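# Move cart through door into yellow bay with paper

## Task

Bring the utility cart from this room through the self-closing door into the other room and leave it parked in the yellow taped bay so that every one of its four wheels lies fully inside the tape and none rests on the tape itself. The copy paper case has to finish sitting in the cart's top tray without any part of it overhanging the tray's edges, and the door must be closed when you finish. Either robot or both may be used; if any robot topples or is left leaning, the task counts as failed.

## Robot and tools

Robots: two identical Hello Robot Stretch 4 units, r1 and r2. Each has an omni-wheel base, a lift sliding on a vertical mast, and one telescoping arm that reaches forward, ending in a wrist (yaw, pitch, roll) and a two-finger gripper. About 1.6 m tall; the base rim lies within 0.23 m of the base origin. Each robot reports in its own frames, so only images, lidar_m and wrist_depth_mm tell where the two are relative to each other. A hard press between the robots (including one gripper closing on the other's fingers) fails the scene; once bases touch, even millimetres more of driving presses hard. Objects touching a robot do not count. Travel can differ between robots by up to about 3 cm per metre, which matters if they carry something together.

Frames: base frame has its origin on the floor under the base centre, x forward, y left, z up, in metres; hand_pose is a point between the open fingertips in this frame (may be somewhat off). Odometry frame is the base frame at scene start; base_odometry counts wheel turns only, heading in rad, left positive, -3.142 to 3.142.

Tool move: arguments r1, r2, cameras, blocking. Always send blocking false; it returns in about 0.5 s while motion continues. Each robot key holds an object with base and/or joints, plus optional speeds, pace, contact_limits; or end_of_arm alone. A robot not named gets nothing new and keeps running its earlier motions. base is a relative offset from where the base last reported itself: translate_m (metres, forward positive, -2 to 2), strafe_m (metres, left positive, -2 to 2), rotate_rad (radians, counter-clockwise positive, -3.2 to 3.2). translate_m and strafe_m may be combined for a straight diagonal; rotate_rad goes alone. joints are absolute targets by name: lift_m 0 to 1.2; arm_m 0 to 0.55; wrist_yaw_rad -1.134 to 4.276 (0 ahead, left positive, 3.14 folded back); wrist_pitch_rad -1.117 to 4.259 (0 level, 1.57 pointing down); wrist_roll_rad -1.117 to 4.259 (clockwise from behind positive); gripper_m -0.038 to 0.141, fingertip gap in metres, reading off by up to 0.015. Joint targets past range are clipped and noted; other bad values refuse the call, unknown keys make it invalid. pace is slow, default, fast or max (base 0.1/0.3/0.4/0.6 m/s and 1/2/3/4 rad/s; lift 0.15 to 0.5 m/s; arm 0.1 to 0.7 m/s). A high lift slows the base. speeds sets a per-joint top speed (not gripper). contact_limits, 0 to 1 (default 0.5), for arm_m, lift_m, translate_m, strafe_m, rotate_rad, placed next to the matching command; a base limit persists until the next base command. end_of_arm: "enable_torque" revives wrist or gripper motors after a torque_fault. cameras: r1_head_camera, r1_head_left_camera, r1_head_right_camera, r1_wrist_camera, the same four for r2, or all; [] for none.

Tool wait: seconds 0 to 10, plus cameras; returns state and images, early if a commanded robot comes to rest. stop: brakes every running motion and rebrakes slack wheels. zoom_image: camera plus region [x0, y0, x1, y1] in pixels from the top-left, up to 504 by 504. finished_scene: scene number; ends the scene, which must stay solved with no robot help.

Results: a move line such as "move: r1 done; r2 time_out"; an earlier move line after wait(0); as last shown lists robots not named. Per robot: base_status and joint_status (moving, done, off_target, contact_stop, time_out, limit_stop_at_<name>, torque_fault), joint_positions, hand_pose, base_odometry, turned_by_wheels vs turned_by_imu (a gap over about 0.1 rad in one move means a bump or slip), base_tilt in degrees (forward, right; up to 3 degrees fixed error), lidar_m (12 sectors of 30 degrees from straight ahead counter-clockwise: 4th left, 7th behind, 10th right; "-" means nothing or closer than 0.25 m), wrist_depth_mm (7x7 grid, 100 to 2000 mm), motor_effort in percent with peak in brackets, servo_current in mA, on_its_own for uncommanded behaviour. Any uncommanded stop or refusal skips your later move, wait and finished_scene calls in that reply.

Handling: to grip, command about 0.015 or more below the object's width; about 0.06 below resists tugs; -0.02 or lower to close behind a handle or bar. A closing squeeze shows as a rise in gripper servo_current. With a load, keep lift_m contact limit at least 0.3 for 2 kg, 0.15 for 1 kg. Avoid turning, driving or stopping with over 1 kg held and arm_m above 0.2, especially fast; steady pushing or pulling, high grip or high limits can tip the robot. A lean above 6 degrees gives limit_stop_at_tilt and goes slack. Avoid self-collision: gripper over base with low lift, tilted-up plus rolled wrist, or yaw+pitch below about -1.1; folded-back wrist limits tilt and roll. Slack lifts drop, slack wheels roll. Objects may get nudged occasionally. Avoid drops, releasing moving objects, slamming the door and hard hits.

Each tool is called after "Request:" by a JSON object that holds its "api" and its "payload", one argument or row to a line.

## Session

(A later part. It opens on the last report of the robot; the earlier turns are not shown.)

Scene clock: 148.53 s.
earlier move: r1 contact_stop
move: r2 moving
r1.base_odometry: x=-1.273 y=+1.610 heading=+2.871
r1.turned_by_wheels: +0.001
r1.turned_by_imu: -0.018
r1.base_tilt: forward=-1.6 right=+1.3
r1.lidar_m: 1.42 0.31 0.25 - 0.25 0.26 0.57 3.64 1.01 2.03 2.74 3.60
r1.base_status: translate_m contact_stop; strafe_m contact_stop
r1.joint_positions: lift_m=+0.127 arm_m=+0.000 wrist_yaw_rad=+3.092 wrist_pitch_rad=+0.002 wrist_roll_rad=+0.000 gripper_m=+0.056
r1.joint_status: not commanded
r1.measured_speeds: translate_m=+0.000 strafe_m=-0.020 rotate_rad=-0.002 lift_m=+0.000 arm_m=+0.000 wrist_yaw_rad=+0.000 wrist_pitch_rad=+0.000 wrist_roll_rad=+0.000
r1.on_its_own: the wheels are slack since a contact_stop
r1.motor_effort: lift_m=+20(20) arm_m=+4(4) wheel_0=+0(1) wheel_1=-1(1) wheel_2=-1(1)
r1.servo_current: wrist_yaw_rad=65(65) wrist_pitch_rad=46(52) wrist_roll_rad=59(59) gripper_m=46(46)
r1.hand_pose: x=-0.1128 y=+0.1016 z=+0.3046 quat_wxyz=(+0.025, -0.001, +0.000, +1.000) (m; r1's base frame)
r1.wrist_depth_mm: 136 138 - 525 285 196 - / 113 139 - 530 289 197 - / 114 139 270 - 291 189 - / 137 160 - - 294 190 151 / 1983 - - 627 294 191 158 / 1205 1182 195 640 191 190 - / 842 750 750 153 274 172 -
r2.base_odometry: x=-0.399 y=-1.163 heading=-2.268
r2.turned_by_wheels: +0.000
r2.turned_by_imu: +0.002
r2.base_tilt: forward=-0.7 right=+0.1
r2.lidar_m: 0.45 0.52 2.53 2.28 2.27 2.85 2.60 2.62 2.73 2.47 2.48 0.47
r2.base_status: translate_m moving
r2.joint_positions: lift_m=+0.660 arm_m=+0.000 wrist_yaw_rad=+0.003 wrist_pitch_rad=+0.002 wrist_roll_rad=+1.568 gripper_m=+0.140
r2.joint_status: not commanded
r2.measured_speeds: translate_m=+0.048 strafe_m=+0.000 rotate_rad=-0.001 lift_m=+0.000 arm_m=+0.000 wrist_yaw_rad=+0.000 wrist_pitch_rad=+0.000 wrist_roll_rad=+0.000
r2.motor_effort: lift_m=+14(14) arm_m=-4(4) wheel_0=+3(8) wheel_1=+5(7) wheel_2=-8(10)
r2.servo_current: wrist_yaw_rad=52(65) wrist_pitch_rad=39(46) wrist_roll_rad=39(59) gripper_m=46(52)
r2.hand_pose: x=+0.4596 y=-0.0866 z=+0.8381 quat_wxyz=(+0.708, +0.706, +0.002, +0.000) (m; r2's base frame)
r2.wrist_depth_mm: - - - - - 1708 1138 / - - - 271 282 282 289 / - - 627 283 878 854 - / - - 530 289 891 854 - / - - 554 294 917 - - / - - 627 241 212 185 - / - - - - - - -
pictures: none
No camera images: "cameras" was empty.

Request:
{"api": "move", "payload": {
  "blocking": false,
  "r2": {"joints":{"gripper_m":0.02}}
}}

Request:
{"api": "wait", "payload": {
  "seconds": 2,
  "cameras": ["r2_wrist_camera"]
}}

Scene clock: 152.73 s.
earlier move: r1 contact_stop; r2 done
move: r2 moving
r1.base_odometry: x=-1.251 y=+1.684 heading=+2.875
r1.turned_by_wheels: +0.004
r1.turned_by_imu: +0.004
r1.base_tilt: forward=-1.6 right=+1.2
r1.lidar_m: 1.39 0.27 0.25 - 0.25 0.27 3.62 3.66 0.96 2.04 2.66 3.51
r1.base_status: translate_m contact_stop; strafe_m contact_stop
r1.joint_positions: lift_m=+0.127 arm_m=+0.000 wrist_yaw_rad=+3.092 wrist_pitch_rad=+0.002 wrist_roll_rad=+0.000 gripper_m=+0.056
r1.joint_status: not commanded
r1.measured_speeds: translate_m=-0.001 strafe_m=-0.017 rotate_rad=+0.003 lift_m=+0.000 arm_m=+0.000 wrist_yaw_rad=+0.000 wrist_pitch_rad=+0.000 wrist_roll_rad=+0.000
r1.on_its_own: the wheels are slack since a contact_stop
r1.motor_effort: lift_m=+20(20) arm_m=+4(4) wheel_0=+0(0) wheel_1=+0(0) wheel_2=-1(1)
r1.servo_current: wrist_yaw_rad=52(65) wrist_pitch_rad=39(52) wrist_roll_rad=39(52) gripper_m=39(46)
r1.hand_pose: x=-0.1128 y=+0.1016 z=+0.3046 quat_wxyz=(+0.025, -0.001, +0.000, +1.000) (m; r1's base frame)
r1.wrist_depth_mm: 136 138 - - 351 199 - / 113 139 - - 357 200 - / 114 139 268 - 359 200 - / 137 160 - - 362 203 - / 1983 - - - 364 204 160 / 1182 1182 193 1205 191 203 - / 854 759 768 153 329 179 -
r2.base_odometry: x=-0.433 y=-1.203 heading=-2.268
r2.turned_by_wheels: +0.000
r2.turned_by_imu: +0.001
r2.base_tilt: forward=-0.7 right=+0.1
r2.lidar_m: 0.41 0.46 2.52 2.28 2.31 2.84 2.65 2.70 2.70 2.46 2.49 0.43
r2.base_status: done
r2.joint_positions: lift_m=+0.660 arm_m=+0.000 wrist_yaw_rad=+0.003 wrist_pitch_rad=+0.002 wrist_roll_rad=+1.568 gripper_m=+0.128
r2.joint_status: gripper_m moving
r2.measured_speeds: all 0
r2.motor_effort: lift_m=+14(14) arm_m=-4(4) wheel_0=+4(4) wheel_1=+6(6) wheel_2=-6(7)
r2.servo_current: wrist_yaw_rad=39(65) wrist_pitch_rad=39(46) wrist_roll_rad=39(59) gripper_m=104(117)
r2.hand_pose: x=+0.4596 y=-0.0866 z=+0.8381 quat_wxyz=(+0.708, +0.706, +0.002, +0.000) (m; r2's base frame)
r2.wrist_depth_mm: - - - 165 229 1366 1078 / - - - 226 229 741 230 / - - 539 230 234 - - / - 504 466 236 238 - - / - - 480 240 242 - - / - - 188 245 193 - - / - - - - - - -
pictures: r1_head_camera, r1_head_left_camera, r1_head_right_camera, r1_wrist_camera, r2_head_camera, r2_head_left_camera, r2_head_right_camera, r2_wrist_camera
Images, in order (width x height): r1_head_camera 420x560, r1_head_left_camera 420x672, r1_head_right_camera 420x672, r1_wrist_camera 616x392, r2_head_camera 420x560, r2_head_left_camera 420x672, r2_head_right_camera 420x672, r2_wrist_camera 616x392.

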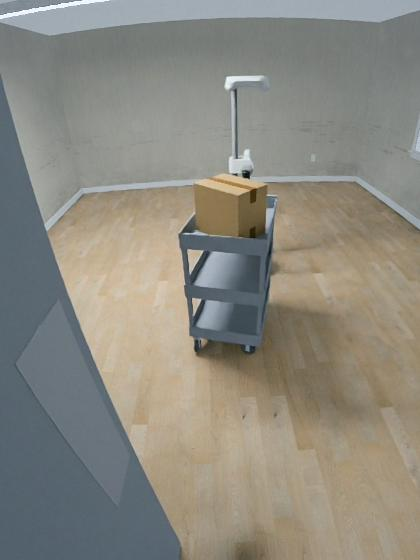

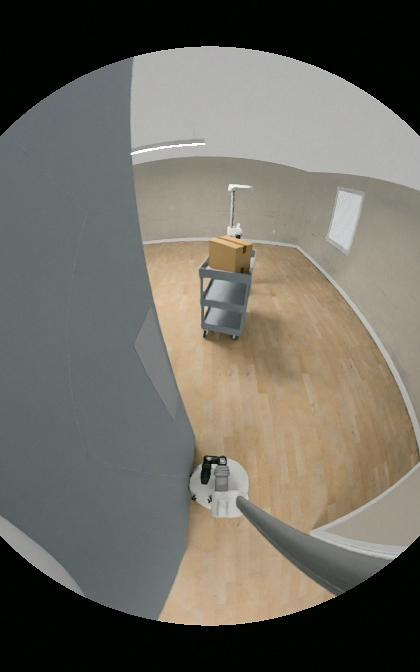

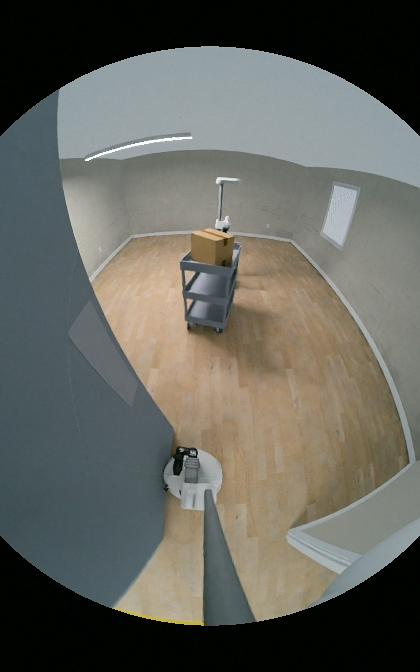

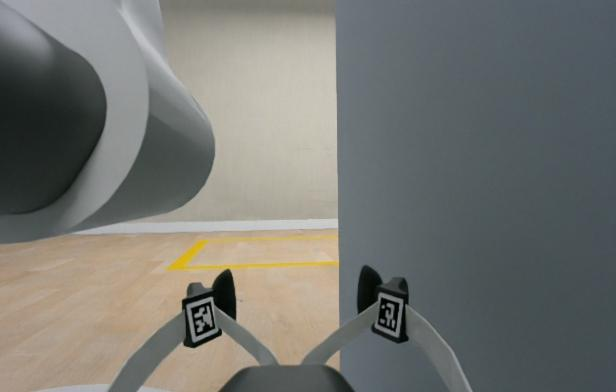

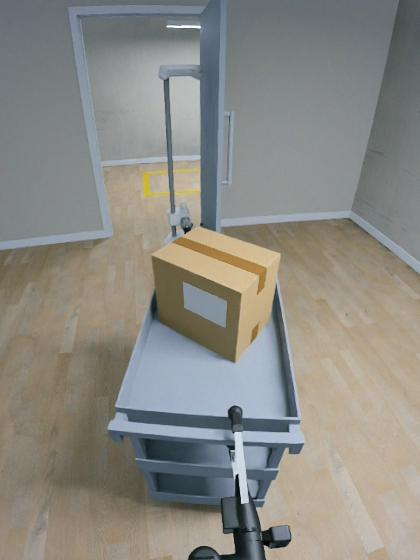

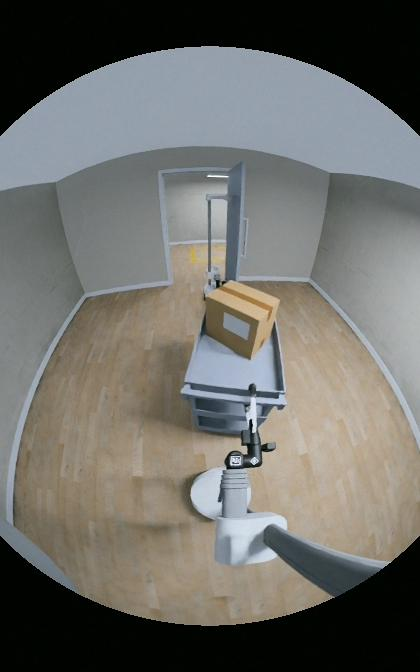

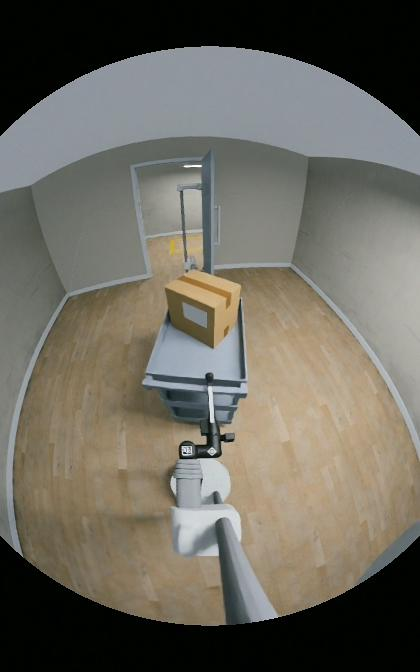

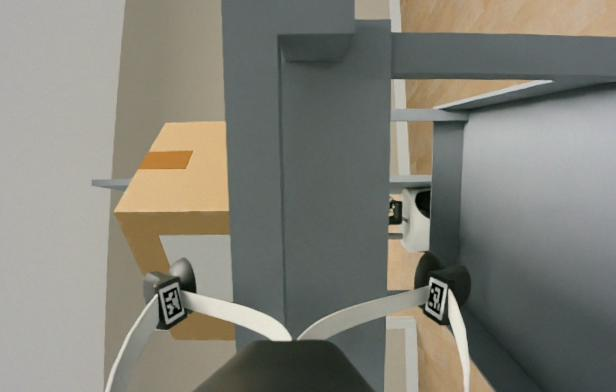

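Scene clock: 154.37 s.
earlier move: r1 contact_stop; r2 done
r1.base_odometry: x=-1.244 y=+1.708 heading=+2.882
r1.turned_by_wheels: +0.007
r1.turned_by_imu: +0.007
r1.base_tilt: forward=-1.6 right=+1.3
r1.lidar_m: 1.41 0.25 0.25 - 0.25 0.30 3.63 3.68 0.94 2.11 2.62 3.48
r1.base_status: translate_m contact_stop; strafe_m contact_stop
r1.joint_positions: lift_m=+0.127 arm_m=+0.000 wrist_yaw_rad=+3.092 wrist_pitch_rad=+0.002 wrist_roll_rad=+0.000 gripper_m=+0.056
r1.joint_status: not commanded
r1.measured_speeds: translate_m=-0.001 strafe_m=-0.018 rotate_rad=+0.006 lift_m=+0.000 arm_m=+0.000 wrist_yaw_rad=+0.000 wrist_pitch_rad=+0.000 wrist_roll_rad=+0.000
r1.on_its_own: the wheels are slack since a contact_stop
r1.motor_effort: lift_m=+20(20) arm_m=+4(4) wheel_0=-1(1) wheel_1=+1(1) wheel_2=-1(1)
r1.servo_current: wrist_yaw_rad=39(65) wrist_pitch_rad=33(52) wrist_roll_rad=52(72) gripper_m=46(46)
r1.hand_pose: x=-0.1128 y=+0.1016 z=+0.3046 quat_wxyz=(+0.025, -0.001, +0.000, +1.000) (m; r1's base frame)
r1.wrist_depth_mm: 136 138 - - 389 208 - / 113 139 - - 397 209 - / 114 139 270 - 402 211 - / 137 160 - - 407 211 - / 1921 - - - 362 212 165 / 1229 1205 195 1182 190 211 164 / 854 750 750 798 364 184 -
r2.base_odometry: x=-0.433 y=-1.203 heading=-2.268
r2.turned_by_wheels: +0.000
r2.turned_by_imu: +0.000
r2.base_tilt: forward=-0.7 right=+0.0
r2.lidar_m: 0.41 0.47 2.52 2.28 2.31 2.82 2.65 2.68 2.68 2.47 2.51 0.43
r2.base_status: done
r2.joint_positions: lift_m=+0.660 arm_m=+0.000 wrist_yaw_rad=+0.002 wrist_pitch_rad=-0.002 wrist_roll_rad=+1.568 gripper_m=+0.021
r2.joint_status: all done
r2.measured_speeds: all 0
r2.motor_effort: lift_m=+15(15) arm_m=-4(4) wheel_0=+3(4) wheel_1=+5(6) wheel_2=-5(7)
r2.servo_current: wrist_yaw_rad=52(65) wrist_pitch_rad=39(46) wrist_roll_rad=46(65) gripper_m=72(195)
r2.hand_pose: x=+0.4595 y=-0.0868 z=+0.8392 quat_wxyz=(+0.708, +0.706, +0.000, +0.002) (m; r2's base frame)
r2.wrist_depth_mm: - - - 163 220 1430 1118 / - - - 223 224 768 232 / - - 569 227 229 798 - / - - 469 233 234 831 - / - - 508 210 239 - - / - - 189 183 185 - - / - - - - - 1921 -
wait: 1.63 of 2 s (r2 has come to rest)
pictures: r2_wrist_camera
Images, in order (width x height): r2_wrist_camera 616x392.

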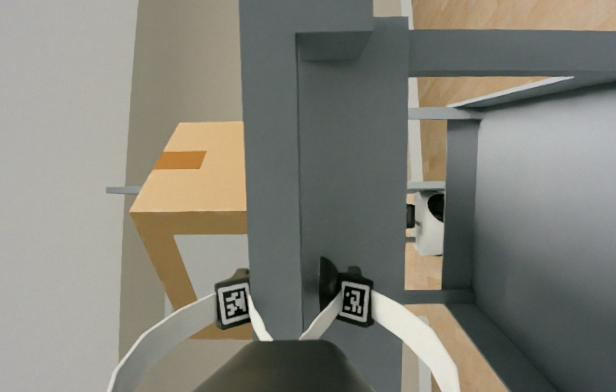

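Request:
{"api": "move", "payload": {
  "blocking": false,
  "cameras": [],
  "r1": {"base":{"strafe_m":0.08,"translate_m":0.1},"contact_limits":{"strafe_m":0.7,"translate_m":0.7},"pace":"slow"},
  "r2": {"joints":{"gripper_m":-0.005},"base":{"rotate_rad":0.265},"pace":"slow"}
}}

Request:
{"api": "wait", "payload": {
  "seconds": 3,
  "cameras": []
}}

Request:
{"api": "wait", "payload": {
  "seconds": 1,
  "cameras": ["r2_head_camera","r2_wrist_camera","r2_head_left_camera","r1_head_right_camera"]
}}

r1: "contact_limits": strafe_m and translate_m are given together and make one move, which takes one limit: state it under one of them only
Scene clock: 190.10 s.
earlier move: r1 contact_stop
r1.base_odometry: x=-0.305 y=+1.903 heading=+2.110
r1.turned_by_wheels: -0.772
r1.turned_by_imu: -0.786
r1.base_tilt: forward=-1.6 right=+1.3
r1.lidar_m: 0.25 0.25 0.25 0.25 0.41 2.54 2.93 2.70 2.68 2.52 2.14 0.32
r1.base_status: translate_m contact_stop (by the wheels' count: -0.282 of -0.060); strafe_m contact_stop (by the wheels' count: +0.141 of +0.800)
r1.joint_positions: lift_m=+0.127 arm_m=+0.000 wrist_yaw_rad=+3.092 wrist_pitch_rad=+0.002 wrist_roll_rad=+0.000 gripper_m=+0.056
r1.joint_status: not commanded
r1.measured_speeds: all 0
r1.on_its_own: the wheels are slack since a contact_stop
r1.motor_effort: lift_m=+20(20) arm_m=+4(4) wheel_0=+0(1) wheel_1=+0(1) wheel_2=+0(1)
r1.servo_current: wrist_yaw_rad=52(78) wrist_pitch_rad=46(52) wrist_roll_rad=65(72) gripper_m=39(52)
r1.hand_pose: x=-0.1129 y=+0.1016 z=+0.3046 quat_wxyz=(+0.025, -0.001, +0.000, +1.000) (m; r1's base frame)
r1.wrist_depth_mm: - 137 - - - - - / - 137 - - - - - / 110 138 204 - - - - / 123 138 - - - - - / 1708 - - - - - - / 1205 1308 194 1205 188 1138 1138 / 788 759 750 798 798 768 809
r2.base_odometry: x=-0.433 y=-1.203 heading=-2.268
r2.turned_by_wheels: +0.000
r2.turned_by_imu: +0.004
r2.base_tilt: forward=-0.7 right=+0.1
r2.lidar_m: 0.40 0.45 2.52 2.28 2.29 2.87 2.66 2.68 2.73 2.47 2.48 0.42
r2.base_status: done
r2.joint_positions: lift_m=+0.660 arm_m=+0.000 wrist_yaw_rad=+0.002 wrist_pitch_rad=-0.002 wrist_roll_rad=+1.568 gripper_m=+0.021
r2.joint_status: all done
r2.measured_speeds: all 0
r2.motor_effort: lift_m=+15(15) arm_m=-4(4) wheel_0=+3(4) wheel_1=+5(6) wheel_2=-5(7)
r2.servo_current: wrist_yaw_rad=39(65) wrist_pitch_rad=39(52) wrist_roll_rad=52(65) gripper_m=65(195)
r2.hand_pose: x=+0.4595 y=-0.0868 z=+0.8392 quat_wxyz=(+0.708, +0.706, +0.000, +0.002) (m; r2's base frame)
r2.wrist_depth_mm: - - - 163 220 1430 1118 / - - - 223 225 759 233 / - - 569 227 229 809 - / - - 469 233 234 820 - / - - 508 210 240 - - / - - 189 183 185 - - / - - - - - 1983 -
pictures: none

not run: a call was refused earlier in this reply.

not run: a call was refused earlier in this reply.

Request:
{"api": "move", "payload": {
  "blocking": false,
  "cameras": [],
  "r1": {"base":{"rotate_rad":0.78},"pace":"slow"},
  "r2": {"joints":{"gripper_m":-0.005},"base":{"rotate_rad":0.265},"pace":"slow"}
}}

Request:
{"api": "wait", "payload": {
  "seconds": 2,
  "cameras": []
}}

Request:
{"api": "wait", "payload": {
  "seconds": 1
}}

Scene clock: 197.23 s.
move: r1 moving; r2 moving
r1.base_odometry: x=-0.305 y=+1.903 heading=+2.235
r1.turned_by_wheels: +0.125
r1.turned_by_imu: +0.124
r1.base_tilt: forward=-1.6 right=+1.3
r1.lidar_m: 0.25 0.25 0.25 0.25 0.51 2.57 2.98 2.70 2.72 2.39 2.17 0.32
r1.base_status: rotate_rad moving
r1.joint_positions: lift_m=+0.127 arm_m=+0.000 wrist_yaw_rad=+3.092 wrist_pitch_rad=+0.002 wrist_roll_rad=+0.000 gripper_m=+0.056
r1.joint_status: not commanded
r1.measured_speeds: translate_m=+0.000 strafe_m=+0.003 rotate_rad=+0.492 lift_m=+0.000 arm_m=+0.000 wrist_yaw_rad=+0.000 wrist_pitch_rad=+0.000 wrist_roll_rad=+0.000
r1.motor_effort: lift_m=+20(20) arm_m=+4(4) wheel_0=-17(17) wheel_1=+4(7) wheel_2=-16(16)
r1.servo_current: wrist_yaw_rad=46(59) wrist_pitch_rad=39(46) wrist_roll_rad=65(65) gripper_m=39(46)
r1.hand_pose: x=-0.1129 y=+0.1016 z=+0.3046 quat_wxyz=(+0.025, -0.001, +0.000, +1.000) (m; r1's base frame)
r1.wrist_depth_mm: - 137 - - - - - / - 137 - - - - - / 110 137 198 - - - - / 124 138 - - - - - / - - - - - - - / 1205 1336 193 1182 188 1160 1160 / 798 768 759 798 788 759 809
r2.base_odometry: x=-0.433 y=-1.203 heading=-2.144
r2.turned_by_wheels: +0.124
r2.turned_by_imu: +0.121
r2.base_tilt: forward=-0.7 right=+0.1
r2.lidar_m: 0.41 0.49 2.41 2.27 2.34 2.80 2.67 2.72 2.60 2.47 2.54 0.37
r2.base_status: rotate_rad moving
r2.joint_positions: lift_m=+0.660 arm_m=+0.000 wrist_yaw_rad=-0.008 wrist_pitch_rad=-0.003 wrist_roll_rad=+1.568 gripper_m=+0.010
r2.joint_status: gripper_m moving
r2.measured_speeds: translate_m=+0.001 strafe_m=-0.001 rotate_rad=+0.491 lift_m=+0.000 arm_m=+0.000 wrist_yaw_rad=+0.000 wrist_pitch_rad=-0.003 wrist_roll_rad=+0.000
r2.motor_effort: lift_m=+15(15) arm_m=-3(4) wheel_0=-9(15) wheel_1=-8(8) wheel_2=-15(16)
r2.servo_current: wrist_yaw_rad=52(65) wrist_pitch_rad=46(46) wrist_roll_rad=52(52) gripper_m=98(104)
r2.hand_pose: x=+0.4586 y=-0.0897 z=+0.8393 quat_wxyz=(+0.708, +0.706, -0.004, -0.002) (m; r2's base frame)
r2.wrist_depth_mm: - - - 161 203 205 204 / - - 603 208 209 778 - / - - 500 214 216 798 - / - 504 466 222 225 820 - / - - 530 208 234 854 - / - - 189 180 186 - - / - - - - - 1983 -
pictures: none
No camera images: "cameras" was empty.

Scene clock: 198.07 s.
earlier move: r1 moving; r2 done
r1.base_odometry: x=-0.305 y=+1.903 heading=+2.797
r1.turned_by_wheels: +0.562
r1.turned_by_imu: +0.564
r1.base_tilt: forward=-1.6 right=+1.2
r1.lidar_m: 0.25 0.25 0.25 0.56 2.59 2.93 2.68 2.70 2.39 1.12 0.32 0.25
r1.base_status: rotate_rad moving
r1.joint_positions: lift_m=+0.127 arm_m=+0.000 wrist_yaw_rad=+3.092 wrist_pitch_rad=+0.002 wrist_roll_rad=+0.000 gripper_m=+0.056
r1.joint_status: not commanded
r1.measured_speeds: translate_m=+0.001 strafe_m=-0.001 rotate_rad=+0.444 lift_m=+0.000 arm_m=+0.000 wrist_yaw_rad=-0.001 wrist_pitch_rad=+0.000 wrist_roll_rad=+0.000
r1.motor_effort: lift_m=+20(20) arm_m=+4(4) wheel_0=-4(17) wheel_1=-1(7) wheel_2=-4(18)
r1.servo_current: wrist_yaw_rad=46(72) wrist_pitch_rad=39(46) wrist_roll_rad=52(65) gripper_m=39(46)
r1.hand_pose: x=-0.1129 y=+0.1016 z=+0.3046 quat_wxyz=(+0.025, -0.001, +0.000, +1.000) (m; r1's base frame)
r1.wrist_depth_mm: - 137 - - - - - / - 138 - - - - - / 111 138 213 - - - - / 125 141 - - - - - / 1708 - - - - - - / 1182 1205 195 1336 187 1255 1118 / 854 759 750 798 778 778 820
r2.base_odometry: x=-0.433 y=-1.203 heading=-2.004
r2.turned_by_wheels: +0.140
r2.turned_by_imu: +0.136
r2.base_tilt: forward=-0.7 right=+0.1
r2.lidar_m: 0.44 0.57 2.34 2.25 2.45 2.72 2.65 2.87 2.52 2.46 2.67 0.36
r2.base_status: done
r2.joint_positions: lift_m=+0.660 arm_m=+0.000 wrist_yaw_rad=-0.002 wrist_pitch_rad=-0.005 wrist_roll_rad=+1.568 gripper_m=-0.004
r2.joint_status: all done
r2.measured_speeds: all 0
r2.motor_effort: lift_m=+15(15) arm_m=-4(4) wheel_0=-4(15) wheel_1=-4(8) wheel_2=-4(16)
r2.servo_current: wrist_yaw_rad=46(65) wrist_pitch_rad=46(52) wrist_roll_rad=52(59) gripper_m=72(130)
r2.hand_pose: x=+0.4592 y=-0.0879 z=+0.8398 quat_wxyz=(+0.708, +0.706, -0.002, +0.001) (m; r2's base frame)
r2.wrist_depth_mm: - - 107 104 160 162 - / - 462 116 116 170 732 - / - 466 421 183 186 - - / - - 544 195 202 - - / - - - 154 224 - - / - - 185 173 177 1863 521 / - - - - - 1576 473
wait: 0.83 of 2 s (r2 has come to rest)
pictures: none
No camera images: "cameras" was empty.

Scene clock: 198.80 s.
earlier move: r1 done
r1.base_odometry: x=-0.305 y=+1.903 heading=+2.890
r1.turned_by_wheels: +0.092
r1.turned_by_imu: +0.093
r1.base_tilt: forward=-1.6 right=+1.3
r1.lidar_m: - 0.25 0.26 0.68 2.61 2.81 2.69 2.78 2.29 0.62 0.29 0.25
r1.base_status: done
r1.joint_positions: lift_m=+0.127 arm_m=+0.000 wrist_yaw_rad=+3.092 wrist_pitch_rad=+0.002 wrist_roll_rad=+0.000 gripper_m=+0.056
r1.joint_status: not commanded
r1.measured_speeds: all 0
r1.motor_effort: lift_m=+20(20) arm_m=+4(4) wheel_0=-3(17) wheel_1=-3(7) wheel_2=-1(18)
r1.servo_current: wrist_yaw_rad=46(72) wrist_pitch_rad=39(52) wrist_roll_rad=46(72) gripper_m=39(46)
r1.hand_pose: x=-0.1129 y=+0.1016 z=+0.3046 quat_wxyz=(+0.025, -0.001, +0.000, +1.000) (m; r1's base frame)
r1.wrist_depth_mm: - 138 - - - - - / - 138 - - - - - / 113 138 231 - - - - / 132 147 - - - - - / 1921 - - - - - - / 1182 1205 194 1182 187 1255 1042 / 854 759 750 798 788 768 809
r2.base_odometry: x=-0.433 y=-1.203 heading=-2.004
r2.turned_by_wheels: +0.000
r2.turned_by_imu: +0.000
r2.base_tilt: forward=-0.7 right=+0.1
r2.lidar_m: 0.44 0.59 2.32 2.27 2.44 2.73 2.67 2.87 2.52 2.45 2.66 0.38
r2.base_status: done
r2.joint_positions: lift_m=+0.660 arm_m=+0.000 wrist_yaw_rad=-0.002 wrist_pitch_rad=-0.005 wrist_roll_rad=+1.568 gripper_m=-0.004
r2.joint_status: all done
r2.measured_speeds: all 0
r2.motor_effort: lift_m=+15(15) arm_m=-4(4) wheel_0=-3(15) wheel_1=-5(8) wheel_2=-4(16)
r2.servo_current: wrist_yaw_rad=39(65) wrist_pitch_rad=39(52) wrist_roll_rad=46(65) gripper_m=78(130)
r2.hand_pose: x=+0.4592 y=-0.0879 z=+0.8398 quat_wxyz=(+0.708, +0.706, -0.002, +0.001) (m; r2's base frame)
r2.wrist_depth_mm: - - 108 104 160 162 - / - 459 117 116 170 723 - / - 466 418 183 185 - - / - - 539 196 203 - - / - - - 154 224 - - / - - 185 173 176 1808 521 / - - - - - 1576 477
wait: 0.73 of 1 s (r1 has come to rest)
pictures: r1_head_camera, r1_head_left_camera, r1_head_right_camera, r1_wrist_camera, r2_head_camera, r2_head_left_camera, r2_head_right_camera, r2_wrist_camera
Images, in order (width x height): r1_head_camera 420x560, r1_head_left_camera 420x672, r1_head_right_camera 420x672, r1_wrist_camera 616x392, r2_head_camera 420x560, r2_head_left_camera 420x672, r2_head_right_camera 420x672, r2_wrist_camera 616x392.

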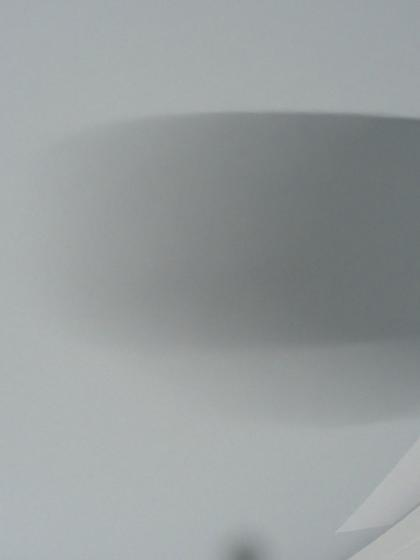

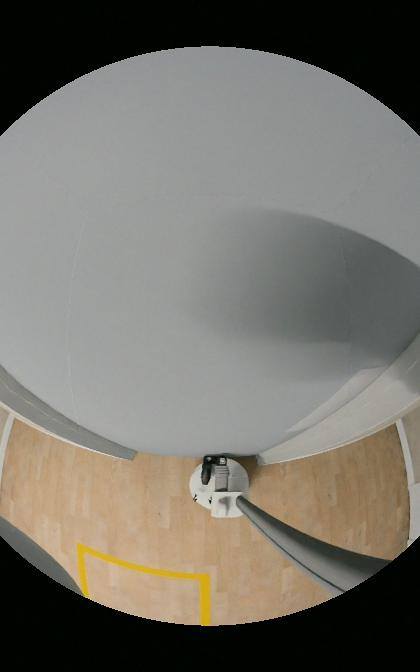

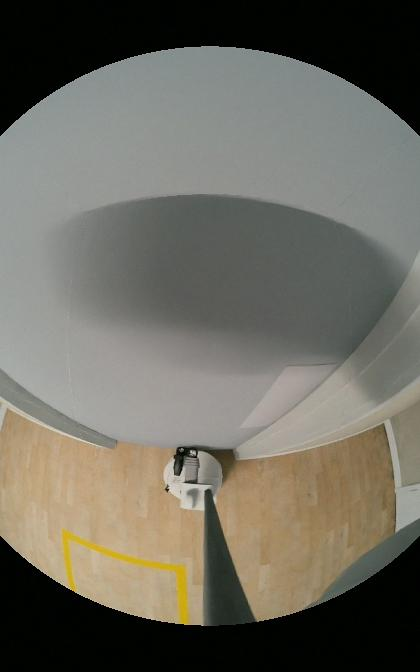

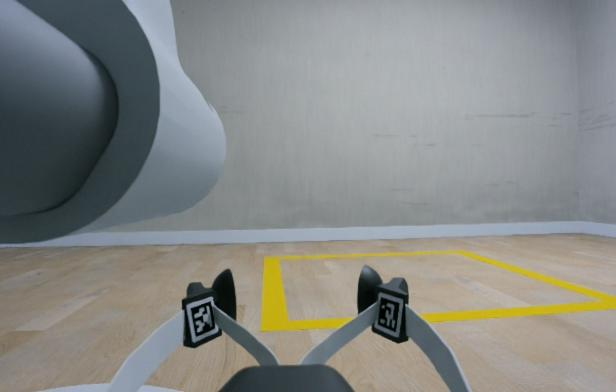

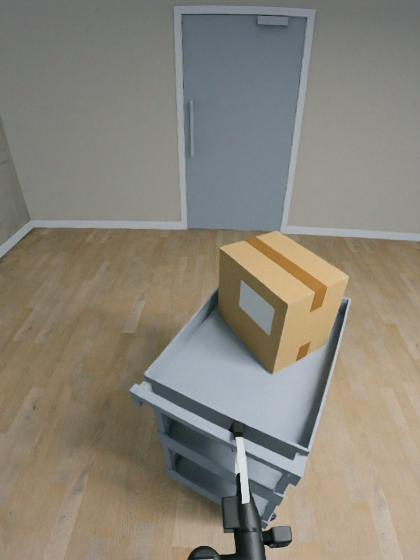

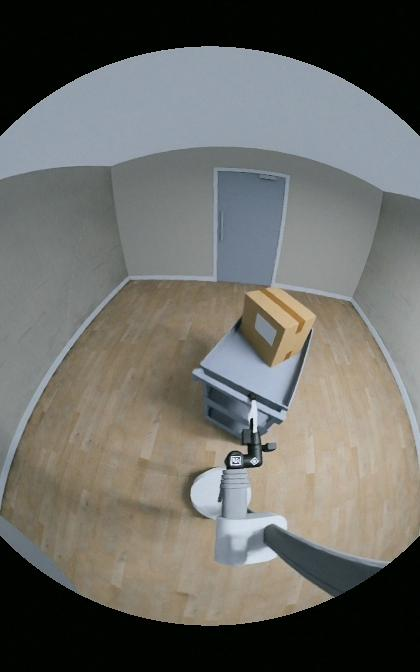

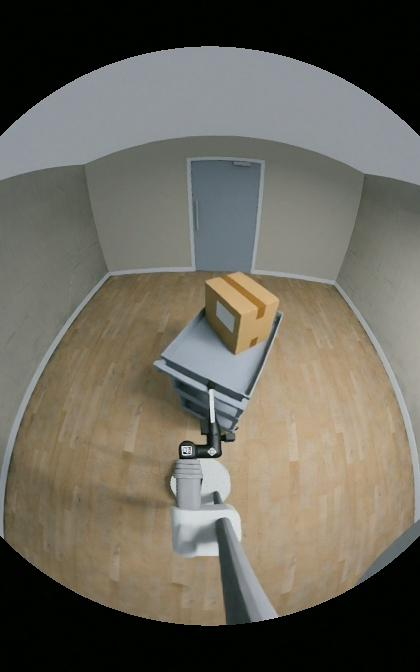

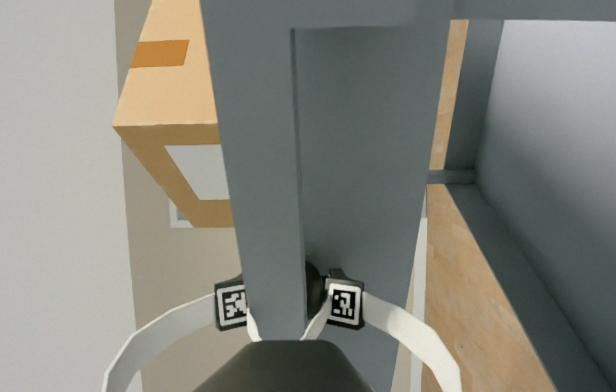

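Request:
{"api": "move", "payload": {
  "blocking": false,
  "cameras": [],
  "r2": {"base":{"strafe_m":-0.48,"translate_m":-0.03},"pace":"slow"}
}}

Request:
{"api": "wait", "payload": {
  "seconds": 8,
  "cameras": []
}}

Request:
{"api": "move", "payload": {
  "blocking": false,
  "cameras": [],
  "r2": {"base":{"rotate_rad":0.2},"pace":"slow"}
}}

Request:
{"api": "wait", "payload": {
  "seconds": 1.5,
  "cameras": ["r2_head_camera","r2_wrist_camera"]
}}

Scene clock: 220.23 s.
move: r2 moving
r1: as last shown
r1.turned_by_wheels: +0.000
r1.turned_by_imu: +0.000
r1.lidar_m: - 0.25 0.27 0.68 2.61 2.81 2.68 2.79 2.29 0.66 0.31 0.25
r1.motor_effort: lift_m=+20(20) arm_m=+4(4) wheel_0=-2(3) wheel_1=-3(3) wheel_2=-1(1)
r1.servo_current: wrist_yaw_rad=46(59) wrist_pitch_rad=39(52) wrist_roll_rad=52(59) gripper_m=46(46)
r1.wrist_depth_mm: - 138 - - - - - / - 138 - - - - - / 113 138 231 - - - - / 132 147 - - - - - / 1983 - - - - - - / 1182 1205 193 1205 187 1281 1042 / 842 750 750 820 798 778 809
r2.base_odometry: x=-0.445 y=-1.197 heading=-2.003
r2.turned_by_wheels: +0.001
r2.turned_by_imu: +0.001
r2.base_tilt: forward=-0.7 right=+0.0
r2.lidar_m: 0.45 0.57 2.31 2.29 2.47 2.70 2.67 2.87 2.48 2.46 2.66 0.37
r2.base_status: translate_m moving; strafe_m moving
r2.joint_positions: lift_m=+0.660 arm_m=+0.000 wrist_yaw_rad=-0.001 wrist_pitch_rad=-0.005 wrist_roll_rad=+1.568 gripper_m=-0.004
r2.joint_status: not commanded
r2.measured_speeds: translate_m=-0.003 strafe_m=-0.054 rotate_rad=-0.001 lift_m=+0.000 arm_m=+0.000 wrist_yaw_rad=+0.000 wrist_pitch_rad=+0.000 wrist_roll_rad=+0.000
r2.motor_effort: lift_m=+15(15) arm_m=-4(4) wheel_0=+10(11) wheel_1=-7(9) wheel_2=+7(7)
r2.servo_current: wrist_yaw_rad=33(59) wrist_pitch_rad=46(52) wrist_roll_rad=46(59) gripper_m=72(85)
r2.hand_pose: x=+0.4592 y=-0.0877 z=+0.8398 quat_wxyz=(+0.708, +0.706, -0.002, +0.001) (m; r2's base frame)
r2.wrist_depth_mm: - - 466 104 159 160 - / - 462 115 115 169 741 - / - 462 418 182 185 - - / - - 544 138 202 - - / - - - 153 223 - - / - - 184 171 176 1808 525 / - - - - - 1576 473
pictures: none
No camera images: "cameras" was empty.

Scene clock: 225.73 s.
earlier move: r2 done
r1.base_odometry: x=-0.305 y=+1.903 heading=+2.890
r1.turned_by_wheels: +0.000
r1.turned_by_imu: +0.000
r1.base_tilt: forward=-1.6 right=+1.3
r1.lidar_m: - 0.25 0.26 0.69 2.63 2.84 2.69 2.76 2.30 0.64 0.29 0.25
r1.base_status: not commanded
r1.joint_positions: lift_m=+0.127 arm_m=+0.000 wrist_yaw_rad=+3.092 wrist_pitch_rad=+0.002 wrist_roll_rad=+0.000 gripper_m=+0.056
r1.joint_status: not commanded
r1.measured_speeds: all 0
r1.motor_effort: lift_m=+20(20) arm_m=+4(4) wheel_0=-3(4) wheel_1=-3(3) wheel_2=-1(1)
r1.servo_current: wrist_yaw_rad=52(78) wrist_pitch_rad=39(52) wrist_roll_rad=59(65) gripper_m=39(52)
r1.hand_pose: x=-0.1129 y=+0.1016 z=+0.3046 quat_wxyz=(+0.025, -0.001, +0.000, +1.000) (m; r1's base frame)
r1.wrist_depth_mm: - 138 - - - - - / - 138 - - - - - / 113 138 229 - - - - / 131 147 - - - - - / 1921 - - - - - - / 1205 1182 194 1205 187 1229 1042 / 854 759 750 798 798 778 809
r2.base_odometry: x=-0.856 y=-0.975 heading=-2.003
r2.turned_by_wheels: +0.000
r2.turned_by_imu: +0.002
r2.base_tilt: forward=-0.6 right=+0.1
r2.lidar_m: 0.39 0.35 2.83 2.74 2.96 2.73 2.68 2.57 2.02 1.97 2.17 0.45
r2.base_status: done
r2.joint_positions: lift_m=+0.660 arm_m=+0.000 wrist_yaw_rad=+0.004 wrist_pitch_rad=-0.006 wrist_roll_rad=+1.568 gripper_m=-0.004
r2.joint_status: not commanded
r2.measured_speeds: all 0
r2.motor_effort: lift_m=+15(15) arm_m=-4(4) wheel_0=+6(14) wheel_1=-5(9) wheel_2=+9(12)
r2.servo_current: wrist_yaw_rad=46(65) wrist_pitch_rad=46(52) wrist_roll_rad=52(65) gripper_m=72(85)
r2.hand_pose: x=+0.4597 y=-0.0863 z=+0.8401 quat_wxyz=(+0.708, +0.706, -0.001, +0.003) (m; r2's base frame)
r2.wrist_depth_mm: - - - 193 - 1808 1229 / - - - 220 250 255 252 / - - - 243 246 1863 1160 / - - 634 240 239 831 - / - - 480 208 236 820 - / - - 184 178 172 798 - / - - 535 - 227 - -
wait: 5.50 of 8 s (r2 has come to rest)
pictures: none
No camera images: "cameras" was empty.

Scene clock: 226.23 s.
move: r2 moving
r1: as last shown
r1.base_tilt: forward=-1.6 right=+1.2
r1.lidar_m: - 0.25 0.29 0.67 2.62 2.82 2.69 2.76 2.30 0.66 0.29 0.25
r1.motor_effort: lift_m=+20(20) arm_m=+4(4) wheel_0=-3(3) wheel_1=-3(3) wheel_2=-1(1)
r1.servo_current: wrist_yaw_rad=33(65) wrist_pitch_rad=39(52) wrist_roll_rad=46(59) gripper_m=39(46)
r1.wrist_depth_mm: - 138 - - - - - / - 138 - - - - - / 113 138 231 - - - - / 132 147 - - - - - / 1983 - - - - - - / 1205 1182 193 1182 187 1281 1025 / 842 759 750 798 788 768 809
r2.base_odometry: x=-0.856 y=-0.975 heading=-1.882
r2.turned_by_wheels: +0.121
r2.turned_by_imu: +0.117
r2.base_tilt: forward=-0.7 right=+0.0
r2.lidar_m: 0.39 0.42 2.76 2.75 3.15 2.70 2.69 2.36 2.00 1.96 2.26 0.44
r2.base_status: rotate_rad moving
r2.joint_positions: lift_m=+0.660 arm_m=+0.000 wrist_yaw_rad=-0.008 wrist_pitch_rad=-0.006 wrist_roll_rad=+1.569 gripper_m=-0.004
r2.joint_status: not commanded
r2.measured_speeds: translate_m=+0.000 strafe_m=-0.001 rotate_rad=+0.426 lift_m=+0.000 arm_m=+0.000 wrist_yaw_rad=+0.000 wrist_pitch_rad=+0.000 wrist_roll_rad=+0.000
r2.motor_effort: lift_m=+15(15) arm_m=-4(4) wheel_0=-11(15) wheel_1=-9(9) wheel_2=-11(14)
r2.servo_current: wrist_yaw_rad=52(65) wrist_pitch_rad=46(52) wrist_roll_rad=39(52) gripper_m=72(72)
r2.hand_pose: x=+0.4586 y=-0.0897 z=+0.8401 quat_wxyz=(+0.708, +0.706, -0.005, -0.001) (m; r2's base frame)
r2.wrist_depth_mm: - - - 175 232 1464 1138 / - - - 233 232 1618 1098 / - - - 234 232 1863 - / - - 530 232 232 809 - / - - 469 215 232 820 - / - - 187 175 172 820 - / - - 580 - - - -
pictures: none
No camera images: "cameras" was empty.

Scene clock: 226.93 s.
earlier move: r2 done
r1.base_odometry: x=-0.305 y=+1.903 heading=+2.890
r1.turned_by_wheels: +0.000
r1.turned_by_imu: +0.000
r1.base_tilt: forward=-1.6 right=+1.2
r1.lidar_m: - 0.25 0.28 0.68 2.60 2.81 2.68 2.77 2.29 0.66 0.30 0.25
r1.base_status: not commanded
r1.joint_positions: lift_m=+0.127 arm_m=+0.000 wrist_yaw_rad=+3.092 wrist_pitch_rad=+0.002 wrist_roll_rad=+0.000 gripper_m=+0.056
r1.joint_status: not commanded
r1.measured_speeds: all 0
r1.motor_effort: lift_m=+20(20) arm_m=+4(4) wheel_0=-3(3) wheel_1=-3(3) wheel_2=-1(1)
r1.servo_current: wrist_yaw_rad=52(65) wrist_pitch_rad=39(52) wrist_roll_rad=46(59) gripper_m=39(46)
r1.hand_pose: x=-0.1129 y=+0.1016 z=+0.3046 quat_wxyz=(+0.025, -0.001, +0.000, +1.000) (m; r1's base frame)
r1.wrist_depth_mm: - 137 - - - - - / - 138 - - - - - / 113 138 231 - - - - / 132 147 - - - - - / 1921 - - - - - - / 1182 1205 193 1205 187 1281 1042 / 854 750 750 798 788 768 820
r2.base_odometry: x=-0.856 y=-0.975 heading=-1.804
r2.turned_by_wheels: +0.078
r2.turned_by_imu: +0.076
r2.base_tilt: forward=-0.7 right=+0.0
r2.lidar_m: 0.42 0.46 2.75 2.76 3.06 2.69 2.68 2.25 1.99 2.00 2.38 0.42
r2.base_status: done
r2.joint_positions: lift_m=+0.660 arm_m=+0.000 wrist_yaw_rad=+0.000 wrist_pitch_rad=-0.006 wrist_roll_rad=+1.569 gripper_m=-0.004
r2.joint_status: not commanded
r2.measured_speeds: all 0
r2.motor_effort: lift_m=+15(15) arm_m=-4(4) wheel_0=-2(15) wheel_1=-3(9) wheel_2=-7(14)
r2.servo_current: wrist_yaw_rad=46(65) wrist_pitch_rad=46(52) wrist_roll_rad=39(52) gripper_m=72(72)
r2.hand_pose: x=+0.4593 y=-0.0875 z=+0.8401 quat_wxyz=(+0.708, +0.706, -0.002, +0.002) (m; r2's base frame)
r2.wrist_depth_mm: - - - 152 205 208 206 / - - - 211 209 750 - / - - 525 215 216 798 - / - - 473 220 222 820 - / - - 521 217 229 854 - / - - 187 176 172 - - / - - - - - - -
wait: 0.70 of 1.5 s (r2 has come to rest)
pictures: r2_head_camera, r2_wrist_camera
Images, in order (width x height): r2_head_camera 420x560, r2_wrist_camera 616x392.

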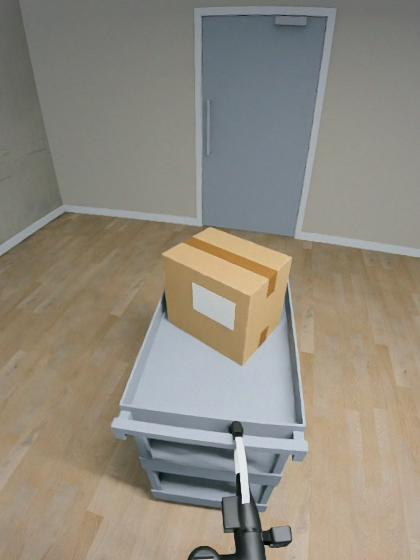

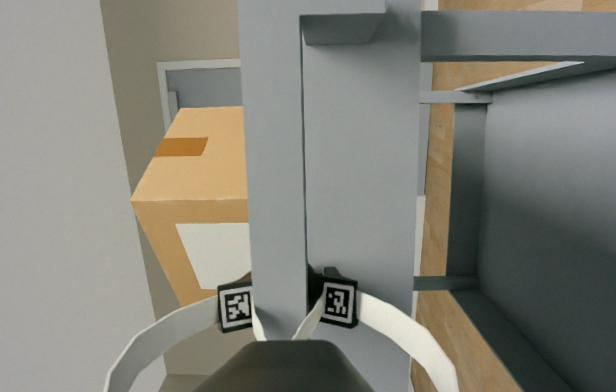

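Request:
{"api": "move", "payload": {
  "blocking": false,
  "cameras": [],
  "r2": {"base":{"strafe_m":-0.25},"pace":"slow"}
}}

Request:
{"api": "wait", "payload": {
  "seconds": 5,
  "cameras": []
}}

Request:
{"api": "move", "payload": {
  "blocking": false,
  "cameras": [],
  "r2": {"base":{"rotate_rad":0.22},"pace":"slow"}
}}

Request:
{"api": "wait", "payload": {
  "seconds": 2,
  "cameras": ["r2_head_camera"]
}}

Request:
{"api": "move", "payload": {
  "blocking": false,
  "cameras": [],
  "r2": {"base":{"translate_m":0.6}}
}}

Request:
{"api": "wait", "payload": {
  "seconds": 4,
  "cameras": ["r2_head_camera","r2_wrist_camera"]
}}

Scene clock: 246.87 s.
move: r2 moving
r1: as last shown
r1.base_tilt: forward=-1.6 right=+1.3
r1.lidar_m: - 0.25 0.26 0.68 2.62 2.80 2.68 2.76 2.30 0.64 0.32 0.25
r1.servo_current: wrist_yaw_rad=52(59) wrist_pitch_rad=46(46) wrist_roll_rad=59(65) gripper_m=39(46)
r1.wrist_depth_mm: - 138 - - - - - / - 138 - - - - - / 113 138 230 - - - - / 132 147 - - - - - / - - - - - - - / 1182 1205 193 1205 187 1255 1025 / 854 750 759 798 778 778 809
r2.base_odometry: x=-0.870 y=-0.972 heading=-1.804
r2.turned_by_wheels: +0.000
r2.turned_by_imu: +0.001
r2.base_tilt: forward=-0.7 right=+0.1
r2.lidar_m: 0.43 0.45 2.78 2.79 3.05 2.68 2.69 2.25 1.99 1.97 2.36 0.42
r2.base_status: strafe_m moving
r2.joint_positions: lift_m=+0.660 arm_m=+0.000 wrist_yaw_rad=+0.000 wrist_pitch_rad=-0.006 wrist_roll_rad=+1.569 gripper_m=-0.004
r2.joint_status: not commanded
r2.measured_speeds: translate_m=-0.001 strafe_m=-0.056 rotate_rad=+0.003 lift_m=+0.000 arm_m=+0.000 wrist_yaw_rad=+0.000 wrist_pitch_rad=+0.000 wrist_roll_rad=+0.000
r2.motor_effort: lift_m=+15(15) arm_m=-4(4) wheel_0=+9(10) wheel_1=-8(8) wheel_2=-1(5)
r2.servo_current: wrist_yaw_rad=52(52) wrist_pitch_rad=46(52) wrist_roll_rad=39(59) gripper_m=72(72)
r2.hand_pose: x=+0.4593 y=-0.0875 z=+0.8401 quat_wxyz=(+0.708, +0.706, -0.002, +0.002) (m; r2's base frame)
r2.wrist_depth_mm: - - - 151 204 208 207 / - - - 209 210 759 - / - - 530 215 216 809 - / - - 469 221 222 820 - / - - 517 219 229 842 - / - - 187 176 171 - - / - - - - - - -
pictures: none
No camera images: "cameras" was empty.

Scene clock: 250.00 s.
earlier move: r2 done
r1.base_odometry: x=-0.305 y=+1.903 heading=+2.890
r1.turned_by_wheels: +0.000
r1.turned_by_imu: +0.000
r1.base_tilt: forward=-1.6 right=+1.3
r1.lidar_m: - 0.25 0.27 0.68 2.61 2.80 2.68 2.77 2.31 0.65 0.31 0.25
r1.base_status: not commanded
r1.joint_positions: lift_m=+0.127 arm_m=+0.000 wrist_yaw_rad=+3.092 wrist_pitch_rad=+0.002 wrist_roll_rad=+0.000 gripper_m=+0.056
r1.joint_status: not commanded
r1.measured_speeds: all 0
r1.motor_effort: lift_m=+20(20) arm_m=+4(4) wheel_0=-3(4) wheel_1=-3(3) wheel_2=-1(1)
r1.servo_current: wrist_yaw_rad=59(78) wrist_pitch_rad=39(52) wrist_roll_rad=46(65) gripper_m=39(52)
r1.hand_pose: x=-0.1129 y=+0.1016 z=+0.3046 quat_wxyz=(+0.025, -0.001, +0.000, +1.000) (m; r1's base frame)
r1.wrist_depth_mm: - 137 - - - - - / - 138 - - - - - / 113 138 231 - - - - / 132 147 - - - - - / 1983 - - - - - - / 1182 1205 194 1205 187 1255 1025 / 854 750 750 798 798 778 820
r2.base_odometry: x=-1.099 y=-0.917 heading=-1.804
r2.turned_by_wheels: +0.000
r2.turned_by_imu: +0.000
r2.base_tilt: forward=-0.7 right=+0.1
r2.lidar_m: 0.37 0.37 3.00 3.00 3.15 2.73 2.75 2.00 1.75 1.77 2.07 0.46
r2.base_status: done
r2.joint_positions: lift_m=+0.660 arm_m=+0.000 wrist_yaw_rad=+0.001 wrist_pitch_rad=-0.006 wrist_roll_rad=+1.569 gripper_m=-0.004
r2.joint_status: not commanded
r2.measured_speeds: all 0
r2.motor_effort: lift_m=+15(15) arm_m=-4(4) wheel_0=+5(14) wheel_1=-3(8) wheel_2=+0(5)
r2.servo_current: wrist_yaw_rad=46(59) wrist_pitch_rad=46(52) wrist_roll_rad=46(59) gripper_m=65(78)
r2.hand_pose: x=+0.4594 y=-0.0872 z=+0.8401 quat_wxyz=(+0.708, +0.706, -0.002, +0.002) (m; r2's base frame)
r2.wrist_depth_mm: - - - 205 - 1756 1255 / - - - 220 262 265 264 / - - - 251 254 1921 1255 / - - - 243 245 1756 - / - - 521 207 239 820 - / - - 186 177 171 788 - / - - 500 - 224 - -
wait: 3.13 of 5 s (r2 has come to rest)
pictures: none
No camera images: "cameras" was empty.

Scene clock: 250.50 s.
move: r2 moving
r1: as last shown
r1.base_tilt: forward=-1.6 right=+1.2
r1.lidar_m: - 0.25 0.28 0.69 2.62 2.82 2.68 2.74 2.31 0.65 0.30 0.25
r1.motor_effort: lift_m=+20(20) arm_m=+4(4) wheel_0=-2(3) wheel_1=-3(3) wheel_2=-1(1)
r1.servo_current: wrist_yaw_rad=59(72) wrist_pitch_rad=46(46) wrist_roll_rad=46(65) gripper_m=39(46)
r1.wrist_depth_mm: - 138 - - - - - / - 138 - - - - - / 113 138 231 - - - - / 132 147 - - - - - / 1983 - - - - - - / 1182 1182 193 1182 187 1281 1042 / 854 759 759 788 788 768 820
r2.base_odometry: x=-1.099 y=-0.917 heading=-1.680
r2.turned_by_wheels: +0.123
r2.turned_by_imu: +0.119
r2.base_tilt: forward=-0.7 right=+0.1
r2.lidar_m: 0.38 0.41 2.97 3.03 2.98 2.76 2.80 1.91 1.75 1.80 2.29 0.42
r2.base_status: rotate_rad moving
r2.joint_positions: lift_m=+0.660 arm_m=+0.000 wrist_yaw_rad=-0.009 wrist_pitch_rad=-0.006 wrist_roll_rad=+1.569 gripper_m=-0.004
r2.joint_status: not commanded
r2.measured_speeds: translate_m=-0.001 strafe_m=-0.001 rotate_rad=+0.475 lift_m=+0.000 arm_m=+0.000 wrist_yaw_rad=+0.000 wrist_pitch_rad=+0.000 wrist_roll_rad=+0.000
r2.motor_effort: lift_m=+15(15) arm_m=-4(4) wheel_0=-6(13) wheel_1=-7(10) wheel_2=-16(16)
r2.servo_current: wrist_yaw_rad=65(65) wrist_pitch_rad=39(52) wrist_roll_rad=52(65) gripper_m=65(72)
r2.hand_pose: x=+0.4585 y=-0.0901 z=+0.8401 quat_wxyz=(+0.708, +0.706, -0.005, -0.001) (m; r2's base frame)
r2.wrist_depth_mm: - - - 186 248 1661 1138 / - - - 229 243 252 251 / - - - 239 239 1863 - / - - 597 237 236 831 - / - - 466 215 233 809 - / - - 187 175 172 809 - / - - 535 - - - -
pictures: none
No camera images: "cameras" was empty.

Scene clock: 251.23 s.
earlier move: r2 done
r1.base_odometry: x=-0.305 y=+1.903 heading=+2.890
r1.turned_by_wheels: +0.000
r1.turned_by_imu: +0.000
r1.base_tilt: forward=-1.6 right=+1.3
r1.lidar_m: - 0.25 0.28 0.68 2.61 2.80 2.67 2.75 2.30 0.66 0.31 0.25
r1.base_status: not commanded
r1.joint_positions: lift_m=+0.127 arm_m=+0.000 wrist_yaw_rad=+3.092 wrist_pitch_rad=+0.002 wrist_roll_rad=+0.000 gripper_m=+0.056
r1.joint_status: not commanded
r1.measured_speeds: all 0
r1.motor_effort: lift_m=+20(20) arm_m=+4(4) wheel_0=-3(3) wheel_1=-3(3) wheel_2=-1(1)
r1.servo_current: wrist_yaw_rad=46(72) wrist_pitch_rad=39(52) wrist_roll_rad=52(78) gripper_m=39(46)
r1.hand_pose: x=-0.1129 y=+0.1016 z=+0.3046 quat_wxyz=(+0.025, -0.001, +0.000, +1.000) (m; r1's base frame)
r1.wrist_depth_mm: - 138 - - - - - / - 138 - - - - - / 113 138 230 - - - - / 132 147 - - - - - / 1921 - - - - - - / 1182 1205 194 1160 187 1281 1042 / 842 750 759 798 798 778 820
r2.base_odometry: x=-1.099 y=-0.917 heading=-1.585
r2.turned_by_wheels: +0.095
r2.turned_by_imu: +0.093
r2.base_tilt: forward=-0.7 right=+0.1
r2.lidar_m: 0.39 0.45 2.98 3.10 2.86 2.76 2.56 1.83 1.75 1.82 2.50 0.43
r2.base_status: done
r2.joint_positions: lift_m=+0.660 arm_m=+0.000 wrist_yaw_rad=-0.001 wrist_pitch_rad=-0.006 wrist_roll_rad=+1.569 gripper_m=-0.004
r2.joint_status: not commanded
r2.measured_speeds: all 0
r2.motor_effort: lift_m=+15(15) arm_m=-3(4) wheel_0=-4(13) wheel_1=-5(10) wheel_2=-9(16)
r2.servo_current: wrist_yaw_rad=46(65) wrist_pitch_rad=46(52) wrist_roll_rad=46(65) gripper_m=59(72)
r2.hand_pose: x=+0.4592 y=-0.0878 z=+0.8401 quat_wxyz=(+0.708, +0.706, -0.002, +0.002) (m; r2's base frame)
r2.wrist_depth_mm: - - - 158 212 214 213 / - - - 215 216 1618 - / - - 580 220 220 798 - / - - 469 224 225 820 - / - - 500 216 231 831 - / - - 187 176 171 - - / - - - - - - -
wait: 0.73 of 2 s (r2 has come to rest)
pictures: r2_head_camera
Images, in order (width x height): r2_head_camera 420x560.

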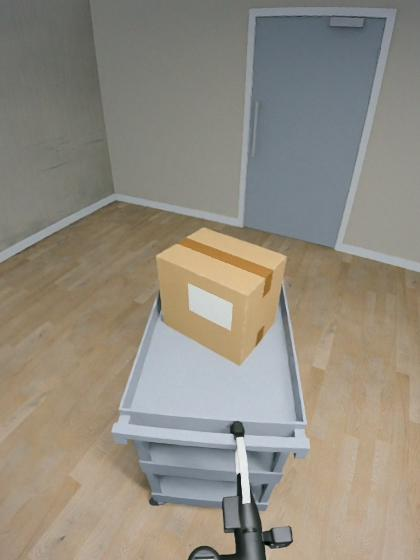

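Scene clock: 251.73 s.
move: r2 moving
r1: as last shown
r1.lidar_m: - 0.25 0.28 0.68 2.59 2.80 2.67 2.79 2.29 0.63 0.28 0.25
r1.motor_effort: lift_m=+20(20) arm_m=+4(4) wheel_0=-3(4) wheel_1=-3(3) wheel_2=-1(1)
r1.servo_current: wrist_yaw_rad=52(65) wrist_pitch_rad=39(46) wrist_roll_rad=46(52) gripper_m=33(46)
r1.wrist_depth_mm: - 137 - - - - - / - 138 - - - - - / 113 138 230 - - - - / 132 147 - - - - - / 1983 - - - - - - / 1229 1205 193 1182 187 1255 1042 / 842 759 759 798 788 768 809
r2.base_odometry: x=-1.100 y=-0.948 heading=-1.586
r2.turned_by_wheels: +0.000
r2.turned_by_imu: +0.000
r2.base_tilt: forward=-0.6 right=+0.0
r2.lidar_m: 0.42 0.42 2.98 3.07 2.93 2.79 2.52 1.82 1.78 1.83 2.52 0.43
r2.base_status: translate_m moving
r2.joint_positions: lift_m=+0.660 arm_m=+0.000 wrist_yaw_rad=-0.004 wrist_pitch_rad=-0.006 wrist_roll_rad=+1.569 gripper_m=-0.004
r2.joint_status: not commanded
r2.measured_speeds: translate_m=+0.123 strafe_m=+0.001 rotate_rad=-0.001 lift_m=+0.000 arm_m=+0.000 wrist_yaw_rad=-0.008 wrist_pitch_rad=+0.000 wrist_roll_rad=+0.000
r2.motor_effort: lift_m=+15(15) arm_m=+4(4) wheel_0=+7(9) wheel_1=+7(9) wheel_2=-17(19)
r2.servo_current: wrist_yaw_rad=59(59) wrist_pitch_rad=46(52) wrist_roll_rad=39(65) gripper_m=65(65)
r2.hand_pose: x=+0.4589 y=-0.0887 z=+0.8401 quat_wxyz=(+0.708, +0.706, -0.004, +0.000) (m; r2's base frame)
r2.wrist_depth_mm: - - - 158 213 215 213 / - - - 215 216 1537 473 / - - 554 219 220 788 - / - - 473 224 225 809 - / - - 488 216 229 842 - / - - 187 175 171 - - / - - - - - - -
pictures: none
No camera images: "cameras" was empty.

Scene clock: 254.73 s.
earlier move: r2 done
r1.base_odometry: x=-0.305 y=+1.903 heading=+2.890
r1.turned_by_wheels: +0.000
r1.turned_by_imu: +0.000
r1.base_tilt: forward=-1.6 right=+1.3
r1.lidar_m: - 0.25 0.28 0.68 2.63 2.80 2.68 2.76 2.29 0.65 0.31 0.25
r1.base_status: not commanded
r1.joint_positions: lift_m=+0.127 arm_m=+0.000 wrist_yaw_rad=+3.092 wrist_pitch_rad=+0.002 wrist_roll_rad=+0.000 gripper_m=+0.056
r1.joint_status: not commanded
r1.measured_speeds: all 0
r1.motor_effort: lift_m=+20(20) arm_m=+4(4) wheel_0=-3(4) wheel_1=-3(3) wheel_2=-1(1)
r1.servo_current: wrist_yaw_rad=39(78) wrist_pitch_rad=46(52) wrist_roll_rad=46(65) gripper_m=46(46)
r1.hand_pose: x=-0.1129 y=+0.1016 z=+0.3046 quat_wxyz=(+0.025, -0.001, +0.000, +1.000) (m; r1's base frame)
r1.wrist_depth_mm: - 138 - - - - - / - 138 - - - - - / 114 138 230 - - - - / 132 147 - - - - - / 1983 - - - - - - / 1205 1182 193 1205 187 1255 1042 / 842 750 750 798 788 778 809
r2.base_odometry: x=-1.108 y=-1.517 heading=-1.585
r2.turned_by_wheels: +0.000
r2.turned_by_imu: -0.002
r2.base_tilt: forward=-0.6 right=+0.1
r2.lidar_m: 0.41 0.45 2.70 2.82 3.43 3.28 2.97 2.16 2.05 2.13 2.64 0.43
r2.base_status: done
r2.joint_positions: lift_m=+0.660 arm_m=+0.000 wrist_yaw_rad=-0.006 wrist_pitch_rad=-0.006 wrist_roll_rad=+1.569 gripper_m=-0.004
r2.joint_status: not commanded
r2.measured_speeds: all 0
r2.motor_effort: lift_m=+15(15) arm_m=+4(4) wheel_0=+1(9) wheel_1=+2(9) wheel_2=-3(20)
r2.servo_current: wrist_yaw_rad=59(72) wrist_pitch_rad=46(52) wrist_roll_rad=52(65) gripper_m=65(72)
r2.hand_pose: x=+0.4587 y=-0.0892 z=+0.8401 quat_wxyz=(+0.708, +0.706, -0.004, +0.000) (m; r2's base frame)
r2.wrist_depth_mm: - - - 154 208 211 210 / - - - 213 213 1708 - / - - 535 218 218 - - / - - 473 223 224 820 - / - - 496 218 229 842 - / - - 187 176 171 - - / - - - - - - -
wait: 3.00 of 4 s (r2 has come to rest)
pictures: r2_head_camera, r2_wrist_camera
Images, in order (width x height): r2_head_camera 420x560, r2_wrist_camera 616x392.

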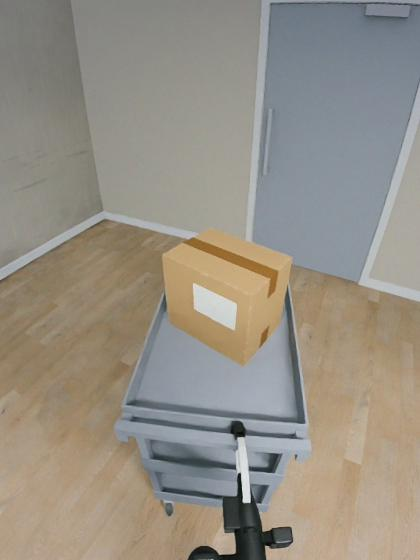

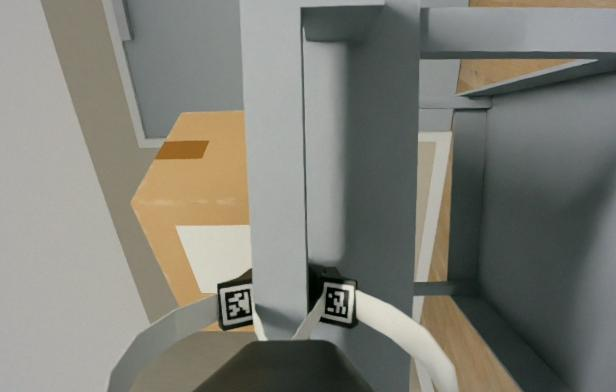

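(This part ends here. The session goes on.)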